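## Task

Place the thin slip sheet flat on the bottom inside the green crate, then set the finned metal heat sink upright on that sheet with its fins pointing up; the green crate must end up resting level on the table.

## Robot and tools

Robot: two arms at a table. left_arm carries a two-finger gripper; right_arm carries a suction cup. Nothing may leave the table, and the work must stay in place after the robot lets go.

Frames. The scene frame has its origin on the table surface midway between the arms, +x out over the table, +z up, left_arm on the +y side. Calibrated bases: left_arm at (-0.033, +0.374, 0) m, quat_wxyz (+0.999, 0, 0, +0.032); right_arm at (-0.049, -0.359, 0) m, quat_wxyz (+1.000, 0, 0, +0.008). Each arm reports end_effector_position (m) and end_effector_quat_wxyz in its own base frame. Motion offsets are taken along the axes of that arm's current Hand target. Gripper: fingers point along its +z and open along its y; the reported point lies between the pads when closed (tips about 19 mm further out when closed, 6 mm when open); a block protrudes about 10 cm toward the gripper's +x. Suction: the reported point is the cup rim centre, cup facing its +z; the tool body widens to about 9 cm sideways from 3 cm behind the rim.

The 16-number row (all in [-1, 1], always all 16 even if one arm idles): left dx, dy, dz, rx, ry, rz, left_gripper position, force_limit, speed, then right dx, dy, dz, rx, ry, rz, right_tool suction. The six pose numbers per arm are an offset, not a pose, measured from that arm's Hand target at the start of the action or move; 1.0 equals 0.6 m of travel or 180 degrees, and rx, ry, rz form one rotation vector. Repeating an offset moves further. Sending six zeros re-commands the current Hand target. Gripper position: +1 fully open (85 mm), about -0.8 pads touch, -1 closes until blocked. force_limit and speed also run -1 to +1 (both begin at +1); closing speed is roughly 20, 85, 150 mm/s at -1, 0, +1; a fast close from well open grips hardest (around 200+ N), a slow close at force_limit -1 about 30 N per pad. Suction above 0.01 is on, 0.01 or less is off. To keep a tool setting unchanged, repeat its last values, since 0 is itself a command.

Tools.
execute_actions(actions, cameras): actions is a list of actions; each action is up to 15 rows, one per 1/30 s step, with the last row held to fill 15 steps. Each row's offset counts from the action's start, not the previous row. Empty list just reports state.
move(target, speed, blend, stop_force, zero, blocking, cameras): target is one 16-number row or up to 15 rows, all offsets from the same starting Hand targets. speed in m/s, 0.002 to 1 (default 0.25), one value or one per target; rotation capped at twice that in rad/s. blend in m rounds corners in a list. stop_force 12 to 80 N ends an arm's path when it senses that much push along its travel; use it only slowly, not while rotating, and omit it when backing off a contact. zero (default true) re-zeros the force before the move. blocking=false returns early but cannot combine with stop_force. The result adds a move: line (done, off_target, moving, held, fault; limits=paced means clipped, limits=held means steps withheld).
wait(seconds 0 to 10, cameras). stop(cameras) brakes a running move. zoom_image(camera, region [x0,y0,x1,y1] pixels, at most 504x504) on cam_left_wrist or cam_right_wrist (both 896x504). finished_scene(scene: the current scene's integer) ends the scene permanently.

Results. Hand target is the last commanded (clipped) pose; the end effector may sit short of it, and the next command asks again. Each step is clipped to 70 mm and 16 degrees from the measured pose. Gripper object_status: 0 moving, 1 blocked opening, 2 blocked closing (a grip), 3 reached the request or pads met. position_measured counts: 3 open, 78 ~60 mm, 130 ~40 mm, 180 ~20 mm, 230 closed. Suction: suction_measured near 0 means no seal, 0.83+ airtight; part_present flips to 1 at 0.50 and back at 0.45. A held part rides up to 16 mm nearer the tool. Flange force is the estimated external force along the tool axes; it is noisy, and may read no reading.

Suction use: press the 41 mm rim fully onto a smooth flat area away from edges, holes or fins; release by setting it down, switching off, then lifting beyond 22 mm. Sealing onto the table pins the tool until suction is turned off.

Avoid: 150 N on any arm part or joint torque at its limit (waist/shoulder/elbow 148, wrist joints 37.2 N m) causes a 10 s fault stop; targets past firm contact, fast touches, squeezing a part that still rests on something, swinging loads quickly, dropping or releasing moving parts, arms colliding with each other, and holding stretched poses or loads long enough to overheat motors (MOTOR HOT precedes a 30 to 60 s brake). Objects can be nudged by outside disturbances, so recheck with cameras.

Each tool is called after ">>>" by a JSON object that holds its "fn" and its "kwargs", one argument or row to a line.

## Session

>>> {"fn": "execute_actions", "kwargs": {
  "actions": []
}}

Scene clock: 0.00 s.
left_arm: end_effector_position=(+0.4196, +0.2496, +0.2288) position_measured=3 object_status=3 end_effector_quat_wxyz=(-0.339, -0.178, +0.923, +0.024) | right_arm: end_effector_position=(+0.4430, +0.4366, +0.1847) suction_measured=0.00 part_present=0 end_effector_quat_wxyz=(-0.222, -0.430, +0.871, +0.082)
Joint positions: left_arm=[0.597 0.611 0.598 -0.363 -2.162 -0.326] | right_arm=[0.831 0.791 0.828 -0.336 -1.958 0.013]
Joint velocities: within noise
Flange force (N): no reading
Hand target: left_arm +0.4196, +0.2496, +0.2288; -0.339, -0.178, +0.923, +0.024 | right_arm +0.4430, +0.4366, +0.1847; -0.222, -0.430, +0.871, +0.082
camera_calibration:
cam_left_wrist: T_world_to_cam=[[-0.345547, 0.920704, 0.181389, -0.117991], [0.885339, 0.383937, -0.262235, -0.395605], [-0.311083, 0.0699765, -0.947803, 0.461699], [0, 0, 0, 1]] pos_world=[0.4531, 0.228214, 0.35526]
cam_right_wrist: T_world_to_cam=[[0.738889, -0.618184, -0.268126, -0.00323839], [-0.291172, -0.651767, 0.700298, 0.305756], [-0.607669, -0.439372, -0.661582, 0.654027], [0, 0, 0, 1]] pos_world=[0.488852, 0.48464, 0.217704]

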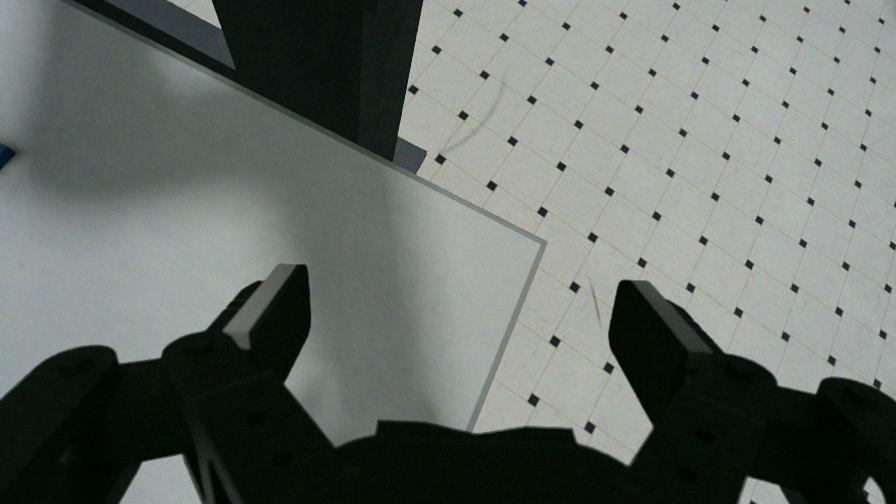

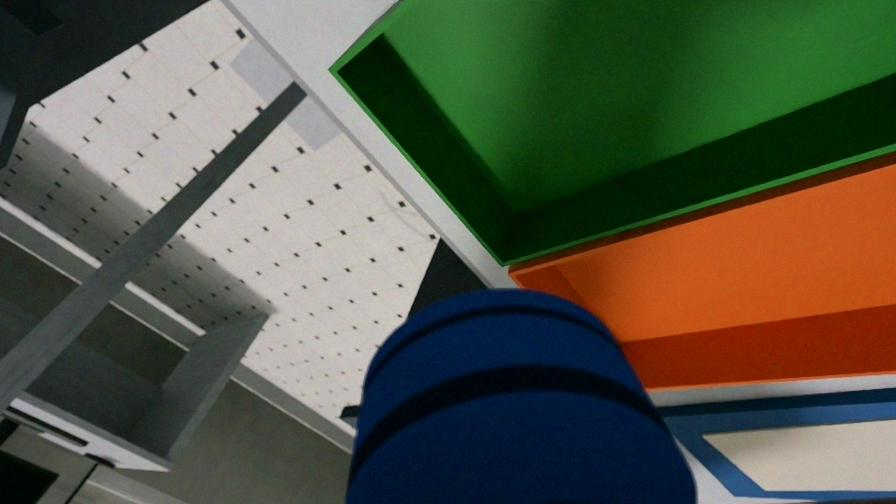

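>>> {"fn": "move", "kwargs": {
  "target": [0.4205,-0.4823,-0.1795,0.0157,-0.2221,0.1166,1,-0.6,0,0.384,-0.1082,-0.1575,0.1763,0.0651,-0.6918,0],
  "speed": 0.5
}}

Scene clock: 16.10 s.
left_arm: end_effector_position=(+0.3999, -0.1000, +0.4195) position_measured=3 object_status=3 end_effector_quat_wxyz=(+0.001, +0.001, +1.000, +0.000) | right_arm: end_effector_position=(+0.4100, +0.2203, +0.3201) suction_measured=0.00 part_present=0 end_effector_quat_wxyz=(+0.001, +1.000, -0.001, +0.000)
Joint positions: left_arm=[0.075 -0.041 0.284 0 -1.894 -0.077] | right_arm=[0.777 0.043 0.09 0.001 -1.619 2.364]
Joint velocities: within noise
Flange force (N): left_arm=[-4.6 -6.4 -5.2] | right_arm=[16.0 -1.1 -6.2]
Hand target: left_arm +0.3999, -0.1000, +0.4195; +0.001, +0.001, +1.000, +0.000 | right_arm +0.4099, +0.2202, +0.3201; +0.001, +1.000, -0.001, +0.000
Off the commanded pose: left_arm 0.000 m, 0 deg | right_arm 0.000 m, 0 deg.
move: done
camera_calibration:
cam_left_wrist: T_world_to_cam=[[-0.0370557, 0.999266, -0.00974449, 0.127273], [0.919602, 0.0379146, 0.391016, -0.516203], [0.391099, 0.00552831, -0.920332, 0.361977], [0, 0, 0, 1]] pos_world=[0.337849, -0.109609, 0.536223]
cam_right_wrist: T_world_to_cam=[[0.00804782, 0.997619, 0.0685008, -0.240332], [0.889004, -0.0385016, 0.456278, -0.480445], [0.457829, 0.0572254, -0.887197, 0.154582], [0, 0, 0, 1]] pos_world=[0.358279, 0.212416, 0.372824]

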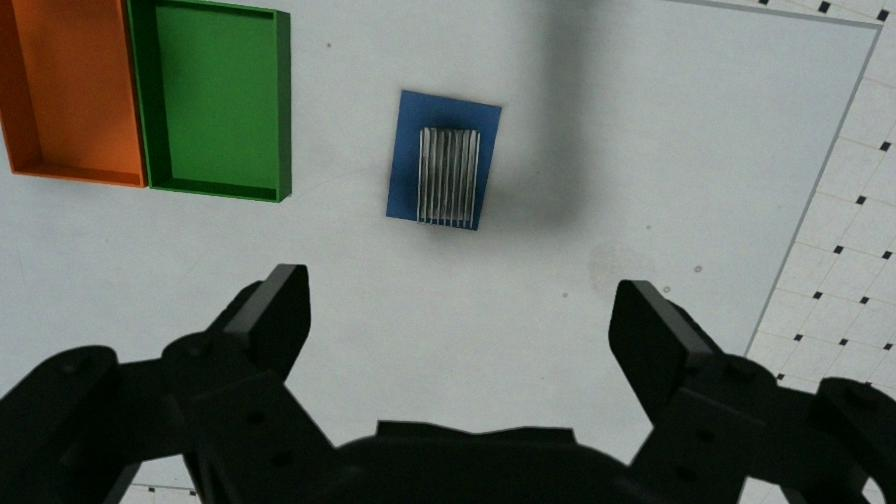

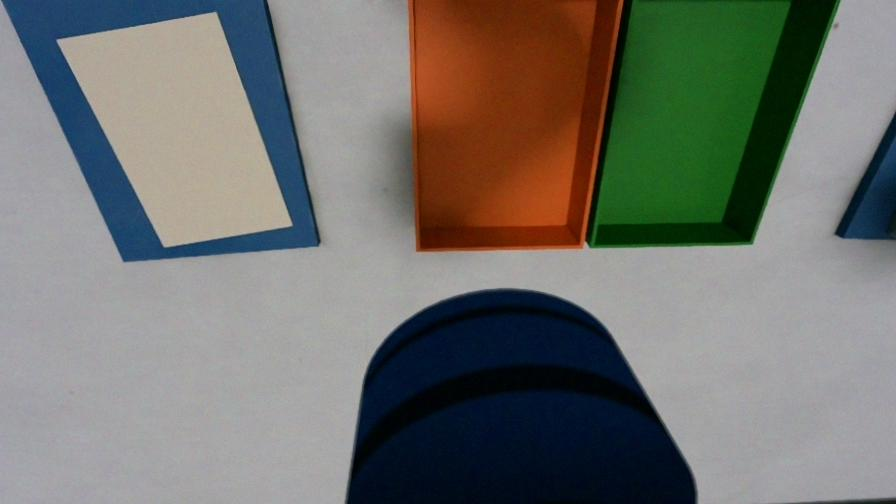

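>>> {"fn": "zoom_image", "kwargs": {
  "camera": "cam_right_wrist",
  "region": [560, 0, 860, 270]
}}

>>> {"fn": "zoom_image", "kwargs": {
  "camera": "cam_right_wrist",
  "region": [40, 0, 330, 270]
}}

>>> {"fn": "zoom_image", "kwargs": {
  "camera": "cam_left_wrist",
  "region": [370, 70, 530, 250]
}}

Scaled by 1.680.

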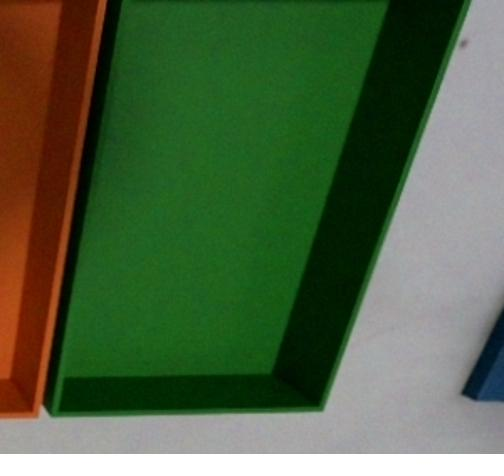

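Scaled by 1.738.

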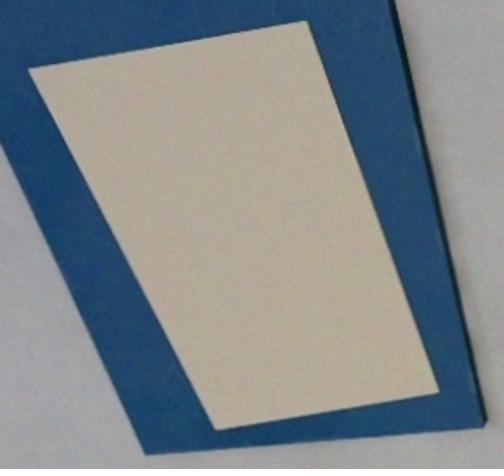

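Scaled by 2.800.

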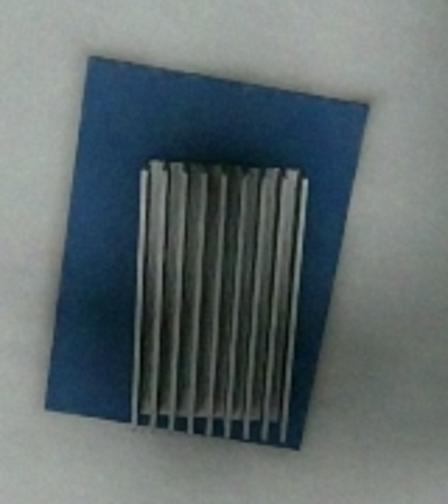

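>>> {"fn": "move", "kwargs": {
  "target": [
    [-0.0982,-0.0043,0.3658,0,0,0.0056,1,-0.6,0,0.0993,0.31,0.4835,0,0,-0.0489,1],
    [-0.0982,-0.0043,0.3658,0,0,0.0056,1,-0.6,0,0.0993,0.31,0.5202,0,0,-0.0489,1],
    [-0.0982,-0.0043,0.3658,0,0,0.0056,1,-0.6,0,0.0993,0.31,0.46,0,0,-0.0489,1],
    [-0.0982,-0.0043,0.3658,0,0,0.0056,1,-0.6,0,0.0993,0.31,0.3335,0,0,-0.0489,1]
  ],
  "speed": [0.4,0.03,0.05,0.2]
}}

>>> {"fn": "zoom_image", "kwargs": {
  "camera": "cam_left_wrist",
  "region": [340, 40, 600, 300]
}}

Scene clock: 48.80 s.
left_arm: end_effector_position=(+0.4592, -0.1026, +0.2001) position_measured=3 object_status=3 end_effector_quat_wxyz=(+0.001, +0.010, +1.000, +0.000) | right_arm: end_effector_position=(+0.4692, +0.0339, +0.1202) suction_measured=0.96 part_present=1 end_effector_quat_wxyz=(+0.001, +0.997, +0.076, +0.000)
Joint positions: left_arm=[0.06 0.072 -0.118 -0.001 -1.379 -0.079] | right_arm=[0.353 0.146 -0.274 0.001 -1.151 2.941]
Joint velocities: within noise
Flange force (N): left_arm=[-6.0 -6.2 -3.2] | right_arm=[13.9 8.2 -0.1]
Hand target: left_arm +0.4592, -0.1026, +0.2001; +0.001, +0.010, +1.000, +0.000 | right_arm +0.4693, +0.0339, +0.1203; +0.001, +0.997, +0.076, +0.000
Off the commanded pose: left_arm 0.000 m, 0 deg | right_arm 0.000 m, 0 deg.
move: done
camera_calibration:
cam_left_wrist: T_world_to_cam=[[-0.0195183, 0.999762, -0.00977628, 0.121859], [0.920142, 0.0217872, 0.390979, -0.486751], [0.391099, -0.00136429, -0.920348, 0.136168], [0, 0, 0, 1]] pos_world=[0.397003, -0.111039, 0.316823]
cam_right_wrist: T_world_to_cam=[[-0.144624, 0.987114, 0.0684792, 0.0308747], [0.884618, 0.0979797, 0.455906, -0.451657], [0.443322, 0.126513, -0.88739, -0.0347945], [0, 0, 0, 1]] pos_world=[0.419434, 0.0181783, 0.172923]

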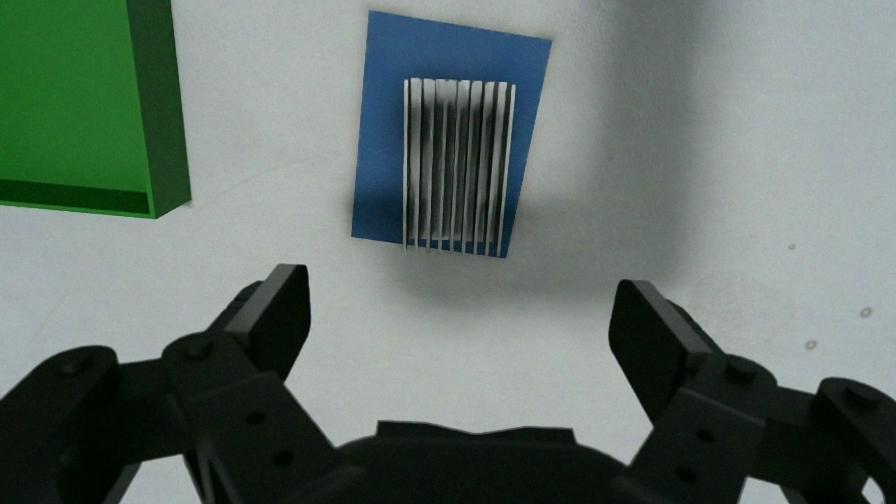

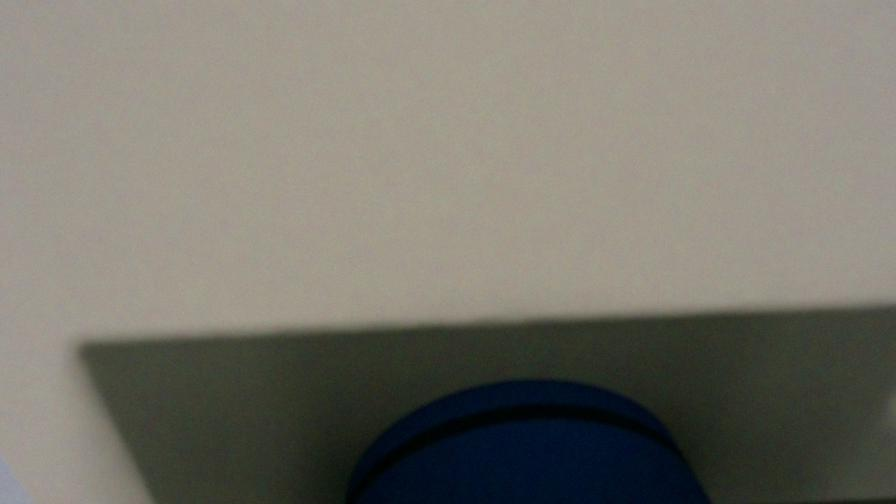

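Scaled by 1.938.

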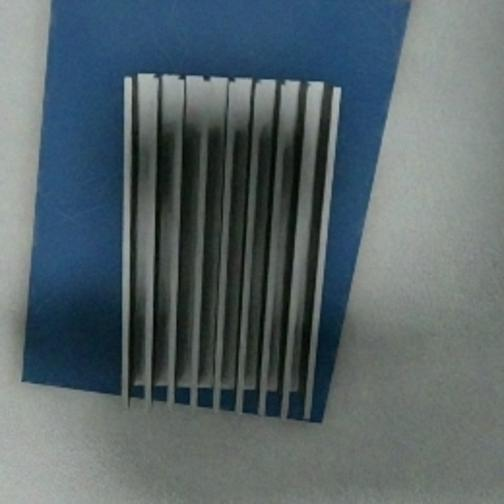

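>>> {"fn": "move", "kwargs": {
  "target": [
    [0,0,0.2585,0,0,0,1,-0.6,0,0.09,-0.636,0,0,0,0.0571,1],
    [0,0,0.2868,0,0,0,1,-0.6,0,0.09,-0.636,0.1172,0,0,0.0571,1],
    [0,0,0.2868,0,0,0,-1,-0.6,-1,0.09,-0.636,0.1172,0,0,0.0571,1],
    [0,0,0.25,0,0,0,-1,-0.6,-1,0.09,-0.636,0.1505,0,0,0.0571,1],
    [0,0,0.0835,0,0,0,-1,-0.6,-1,0.09,-0.636,0.1505,0,0,0.0571,1]
  ],
  "speed": [0.3,0.08,0.08,0.05,0.15]
}}

>>> {"fn": "zoom_image", "kwargs": {
  "camera": "cam_left_wrist",
  "region": [0, 0, 330, 300]
}}

Scene clock: 61.87 s.
left_arm: end_effector_position=(+0.4593, -0.1025, +0.1500) position_measured=78 object_status=2 end_effector_quat_wxyz=(+0.001, +0.010, +1.000, +0.000) | right_arm: end_effector_position=(+0.4646, +0.4191, +0.0294) suction_measured=0.96 part_present=1 end_effector_quat_wxyz=(+0.001, +1.000, -0.013, +0.000)
Joint positions: left_arm=[0.06 0.103 -0.205 0 -1.261 -0.079] | right_arm=[0.944 0.599 0.118 0.001 -1.091 2.171]
Joint velocities: within noise
Flange force (N): left_arm=[-6.2 -5.9 -0.6] | right_arm=[14.8 -7.1 1.3]
Hand target: left_arm +0.4593, -0.1025, +0.1500; +0.001, +0.010, +1.000, +0.000 | right_arm +0.4646, +0.4191, +0.0294; +0.001, +1.000, -0.013, +0.000
Off the commanded pose: left_arm 0.000 m, 0 deg | right_arm 0.000 m, 0 deg.
move: done
camera_calibration:
cam_left_wrist: T_world_to_cam=[[-0.0194265, 0.999764, -0.00973863, 0.121225], [0.920159, 0.0216878, 0.390944, -0.467265], [0.391063, -0.00136643, -0.920363, 0.090038], [0, 0, 0, 1]] pos_world=[0.397103, -0.110939, 0.266723]
cam_right_wrist: T_world_to_cam=[[0.0337279, 0.997088, 0.0683988, -0.430887], [0.887737, -0.061327, 0.456248, -0.37855], [0.459114, 0.0453318, -0.88722, -0.135324], [0, 0, 0, 1]] pos_world=[0.412715, 0.412551, 0.0821234]

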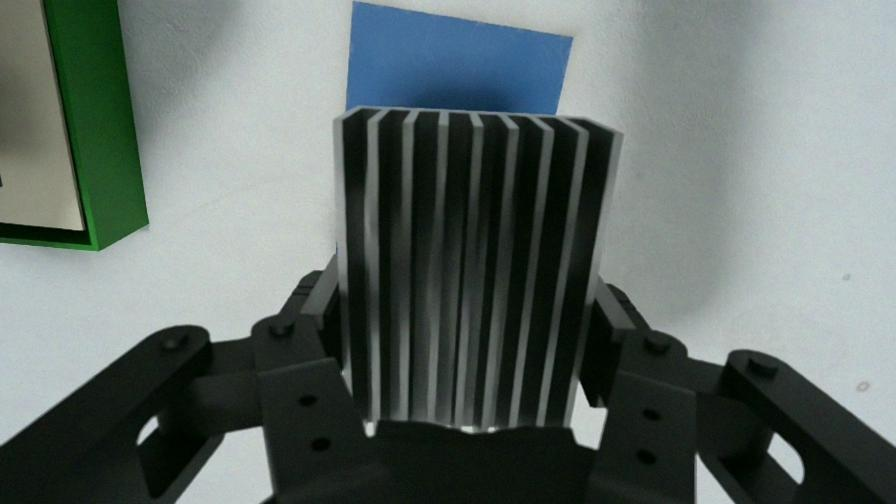

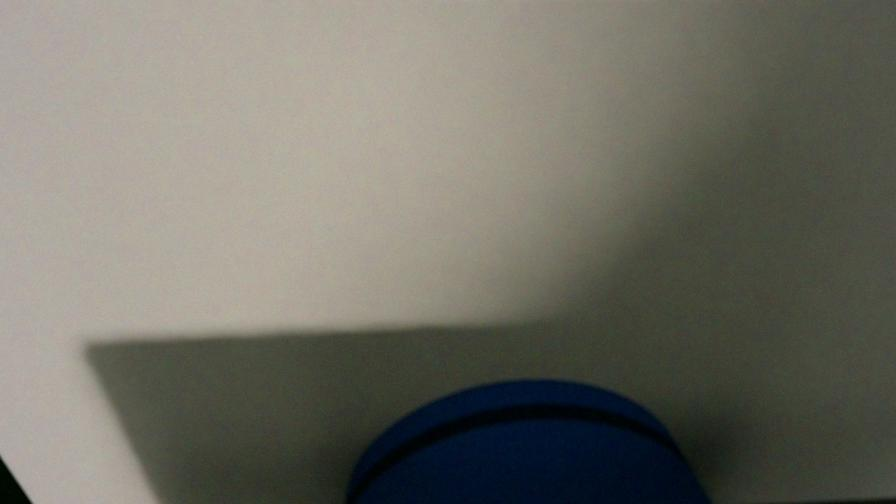

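Scaled by 1.527.

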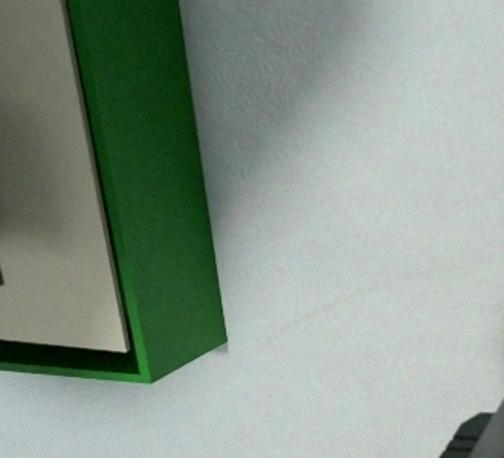

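>>> {"fn": "move", "kwargs": {
  "target": [
    [0,0,0,0,0,0,-1,-0.6,-1,0,0.0067,0.008,0,0,0,1],
    [0,0,0,0,0,0,-1,-0.6,-1,0,0.0067,0.069,0,0,0,1]
  ],
  "speed": [0.02,0.02],
  "stop_force": 12,
  "cameras": ["cam_left_wrist"]
}}

>>> {"fn": "zoom_image", "kwargs": {
  "camera": "cam_left_wrist",
  "region": [0, 0, 330, 300]
}}

Scene clock: 74.93 s.
left_arm: end_effector_position=(+0.4593, -0.1025, +0.1500) position_measured=78 object_status=2 end_effector_quat_wxyz=(+0.001, +0.010, +1.000, +0.000) | right_arm: end_effector_position=(+0.4646, +0.4152, -0.0095) suction_measured=0.96 part_present=1 end_effector_quat_wxyz=(+0.001, +1.000, -0.013, +0.000)
Joint positions: left_arm=[0.06 0.103 -0.205 -0.001 -1.261 -0.079] | right_arm=[0.94 0.641 0.081 0.001 -1.012 2.175]
Joint velocities: within noise
Flange force (N): left_arm=[-5.7 -5.9 -0.6] | right_arm=[10.8 -3.9 -25.8]
Hand target: left_arm +0.4593, -0.1025, +0.1500; +0.001, +0.010, +1.000, +0.000 | right_arm +0.4645, +0.4152, -0.0095; +0.001, +1.000, -0.013, +0.000 (not the last commanded pose)
Off the commanded pose: left_arm 0.000 m, 0 deg | right_arm 0.002 m, 0 deg.
move: contact (right_arm); path passed 1 of 2 targets
camera_calibration:
cam_left_wrist: T_world_to_cam=[[-0.0195183, 0.999762, -0.00977628, 0.121271], [0.920142, 0.0217872, 0.390979, -0.467257], [0.391099, -0.00136429, -0.920348, 0.0900199], [0, 0, 0, 1]] pos_world=[0.397103, -0.110939, 0.266723]
Images, in order (width x height): cam_left_wrist 896x504.

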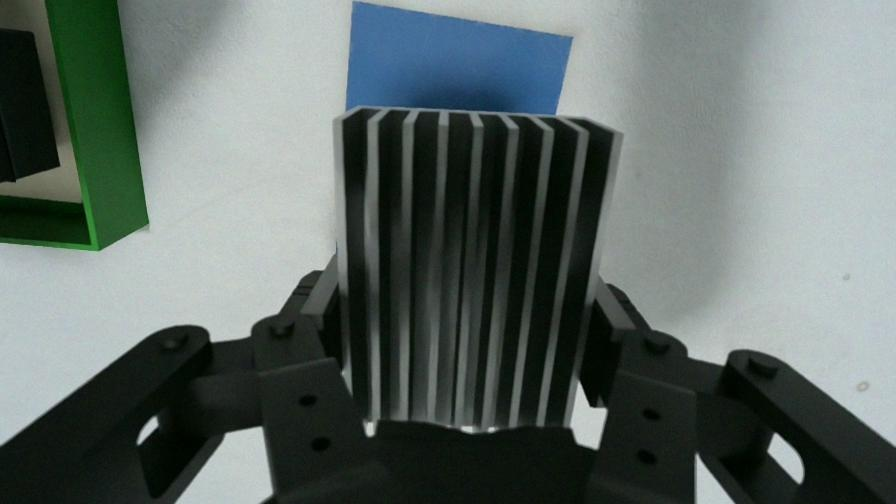

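Scaled by 1.527.

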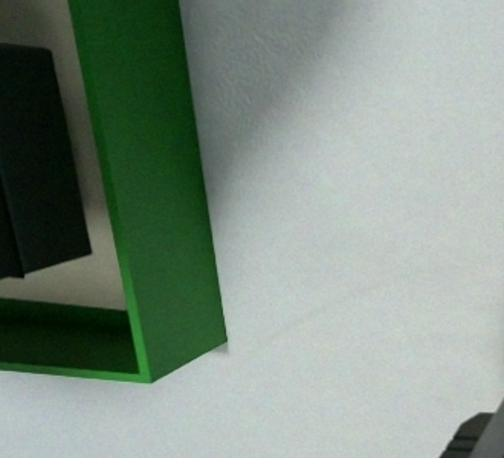

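>>> {"fn": "move", "kwargs": {
  "target": [
    [0,0,0,0,0,0,-1,-0.6,-1,0,0,-0.0042,0,0,0,1],
    [0,0,0,0,0,0,-1,-0.6,-1,0,0,-0.0042,0,0,0,0],
    [0,0,0,0,0,0,-1,-0.6,-1,0,0,-0.055,0,0,0,0],
    [0,0,0,0,0,0,-1,-0.6,-1,0,0,-0.28,0,0,0,0],
    [0.1022,-0.3948,0,0,0,0.0175,-1,-0.6,-1,-0.033,0.668,-0.33,0,0,0,0],
    [0.1022,-0.3948,0.1667,0,0,0.0175,-1,-0.6,-1,-0.033,0.668,-0.33,0,0,0,0]
  ],
  "speed": [0.02,0.02,0.05,0.2,0.3,0.1]
}}

Scene clock: 87.87 s.
left_arm: end_effector_position=(+0.3937, -0.3381, +0.0497) position_measured=78 object_status=2 end_effector_quat_wxyz=(+0.001, +0.037, +0.999, +0.000) | right_arm: end_effector_position=(+0.4340, +0.0152, +0.1889) suction_measured=0.00 part_present=0 end_effector_quat_wxyz=(+0.001, +1.000, -0.013, +0.000)
Joint positions: left_arm=[-0.457 0.318 -0.198 -0.002 -1.053 0.384] | right_arm=[0.34 -0.002 -0.264 0.001 -1.31 2.775]
Joint velocities: within noise
Flange force (N): left_arm=[-2.7 -6.6 0.5] | right_arm=[14.7 7.0 -2.8]
Hand target: left_arm +0.3937, -0.3381, +0.0497; +0.001, +0.037, +0.999, +0.000 | right_arm +0.4340, +0.0152, +0.1889; +0.001, +1.000, -0.013, +0.000
Off the commanded pose: left_arm 0.000 m, 0 deg | right_arm 0.000 m, 0 deg.
move: done
camera_calibration:
cam_left_wrist: T_world_to_cam=[[0.0354246, 0.999327, -0.00955808, 0.332758], [0.919914, -0.0288693, 0.391056, -0.37962], [0.390517, -0.0226456, -0.920317, 0.0160693], [0, 0, 0, 1]] pos_world=[0.331155, -0.343129, 0.166422]
cam_right_wrist: T_world_to_cam=[[0.0337452, 0.997062, 0.0687585, -0.0381268], [0.887676, -0.0615128, 0.456342, -0.44888], [0.459231, 0.0456359, -0.887144, 0.038393], [0, 0, 0, 1]] pos_world=[0.382115, 0.00865087, 0.241524]

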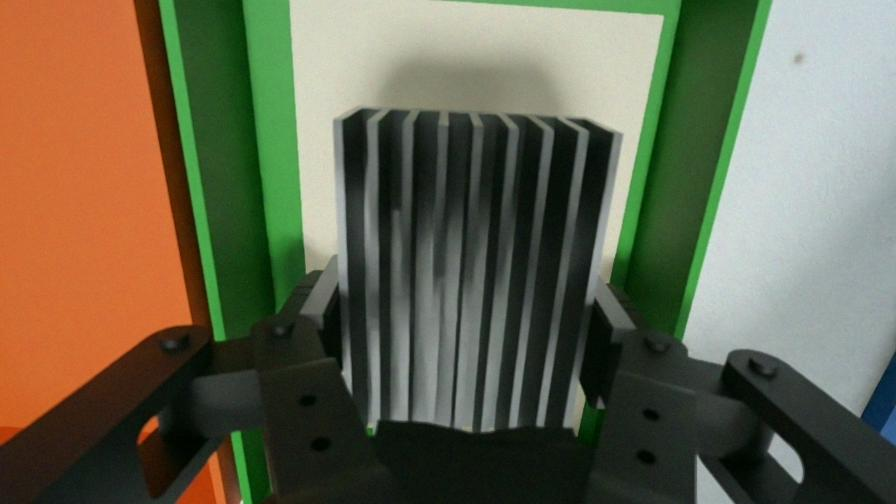

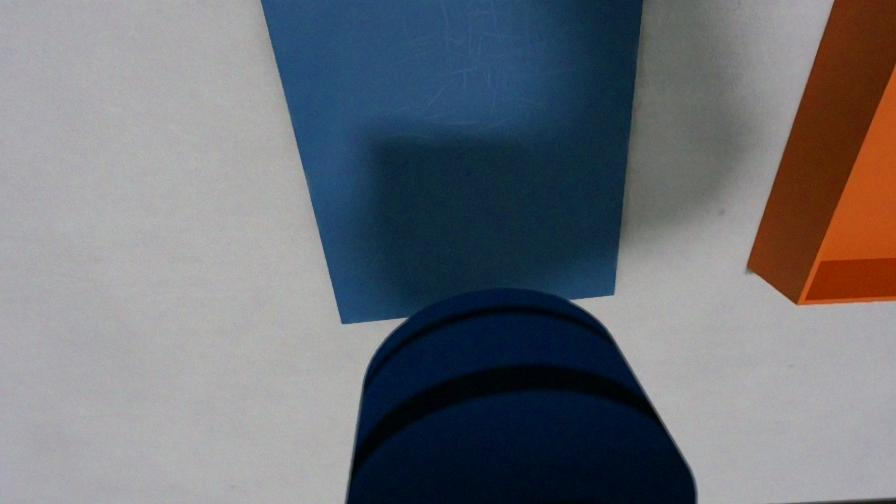

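>>> {"fn": "move", "kwargs": {
  "target": [0,0,0.055,0,0,0,-1,-0.6,-1,0,0,0,0,0,0,0],
  "speed": 0.02,
  "stop_force": 13,
  "cameras": []
}}

Scene clock: 94.60 s.
left_arm: end_effector_position=(+0.3938, -0.3382, +0.0227) position_measured=78 object_status=2 end_effector_quat_wxyz=(+0.001, +0.037, +0.999, +0.000) | right_arm: end_effector_position=(+0.4340, +0.0152, +0.1889) suction_measured=0.00 part_present=0 end_effector_quat_wxyz=(+0.001, +1.000, -0.013, +0.000)
Joint positions: left_arm=[-0.457 0.353 -0.224 -0.002 -0.992 0.384] | right_arm=[0.34 -0.002 -0.264 0.001 -1.31 2.775]
Joint velocities: within noise
Flange force (N): left_arm=[0.9 -3.3 -31.0] | right_arm=[14.8 6.0 -2.8]
Hand target: left_arm +0.3938, -0.3382, +0.0227; +0.001, +0.037, +0.999, +0.000 (not the last commanded pose) | right_arm +0.4340, +0.0152, +0.1889; +0.001, +1.000, -0.013, +0.000
Off the commanded pose: left_arm 0.006 m, 0 deg | right_arm 0.000 m, 0 deg.
move: contact (left_arm)
No camera images: "cameras" was empty.

>>> {"fn": "move", "kwargs": {
  "target": [
    [0,0,-0.0018,0,0,0,-1,-0.6,-1,0,0,0,0,0,0,0],
    [0,0,-0.0018,0,0,0,0.7,-0.6,-1,0,0,0,0,0,0,0],
    [0,0,-0.07,0,0,0,0.7,-0.6,-1,0,0,0,0,0,0,0],
    [0,0,-0.3,0,0,0,0.7,-0.6,-1,0,0,0,0,0,0,0]
  ],
  "speed": [0.01,0.02,0.06,0.2],
  "cameras": ["cam_left_wrist"]
}}

Scene clock: 100.90 s.
left_arm: end_effector_position=(+0.3934, -0.3382, +0.2027) position_measured=41 object_status=3 end_effector_quat_wxyz=(+0.001, +0.037, +0.999, +0.000) | right_arm: end_effector_position=(+0.4340, +0.0152, +0.1889) suction_measured=0.00 part_present=0 end_effector_quat_wxyz=(+0.001, +1.000, -0.013, +0.000)
Joint positions: left_arm=[-0.458 0.191 0.023 -0.001 -1.4 0.384] | right_arm=[0.34 -0.002 -0.264 0.001 -1.31 2.775]
Joint velocities: within noise
Flange force (N): left_arm=[-3.6 -7.7 -2.9] | right_arm=[14.5 5.9 -2.6]
Hand target: left_arm +0.3934, -0.3382, +0.2027; +0.001, +0.037, +0.999, +0.000 | right_arm +0.4340, +0.0152, +0.1889; +0.001, +1.000, -0.013, +0.000
Off the commanded pose: left_arm 0.000 m, 0 deg | right_arm 0.000 m, 0 deg.
move: done
camera_calibration:
cam_left_wrist: T_world_to_cam=[[0.0355434, 0.99932, -0.00982319, 0.334373], [0.919787, -0.0288676, 0.391355, -0.439231], [0.390805, -0.0229453, -0.920188, 0.156755], [0, 0, 0, 1]] pos_world=[0.330854, -0.343228, 0.319424]
Images, in order (width x height): cam_left_wrist 896x504.

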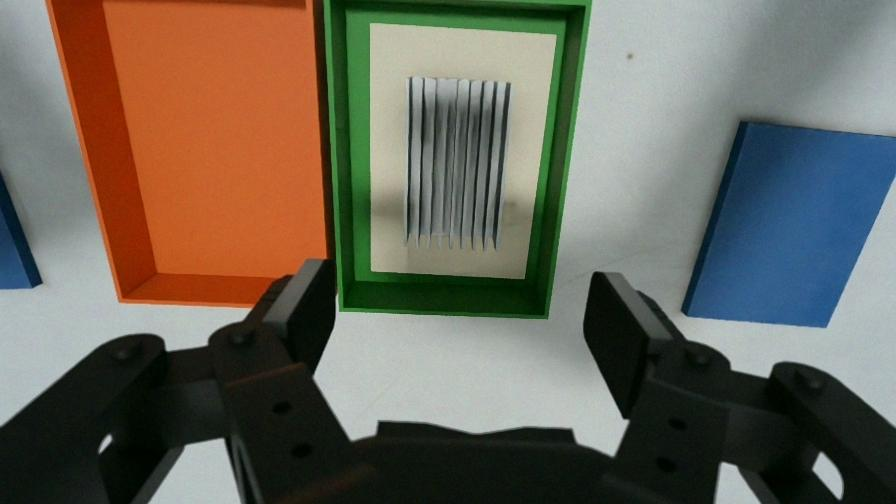

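>>> {"fn": "finished_scene", "kwargs": {
  "scene": 2
}}

The scene is finished: the task was done.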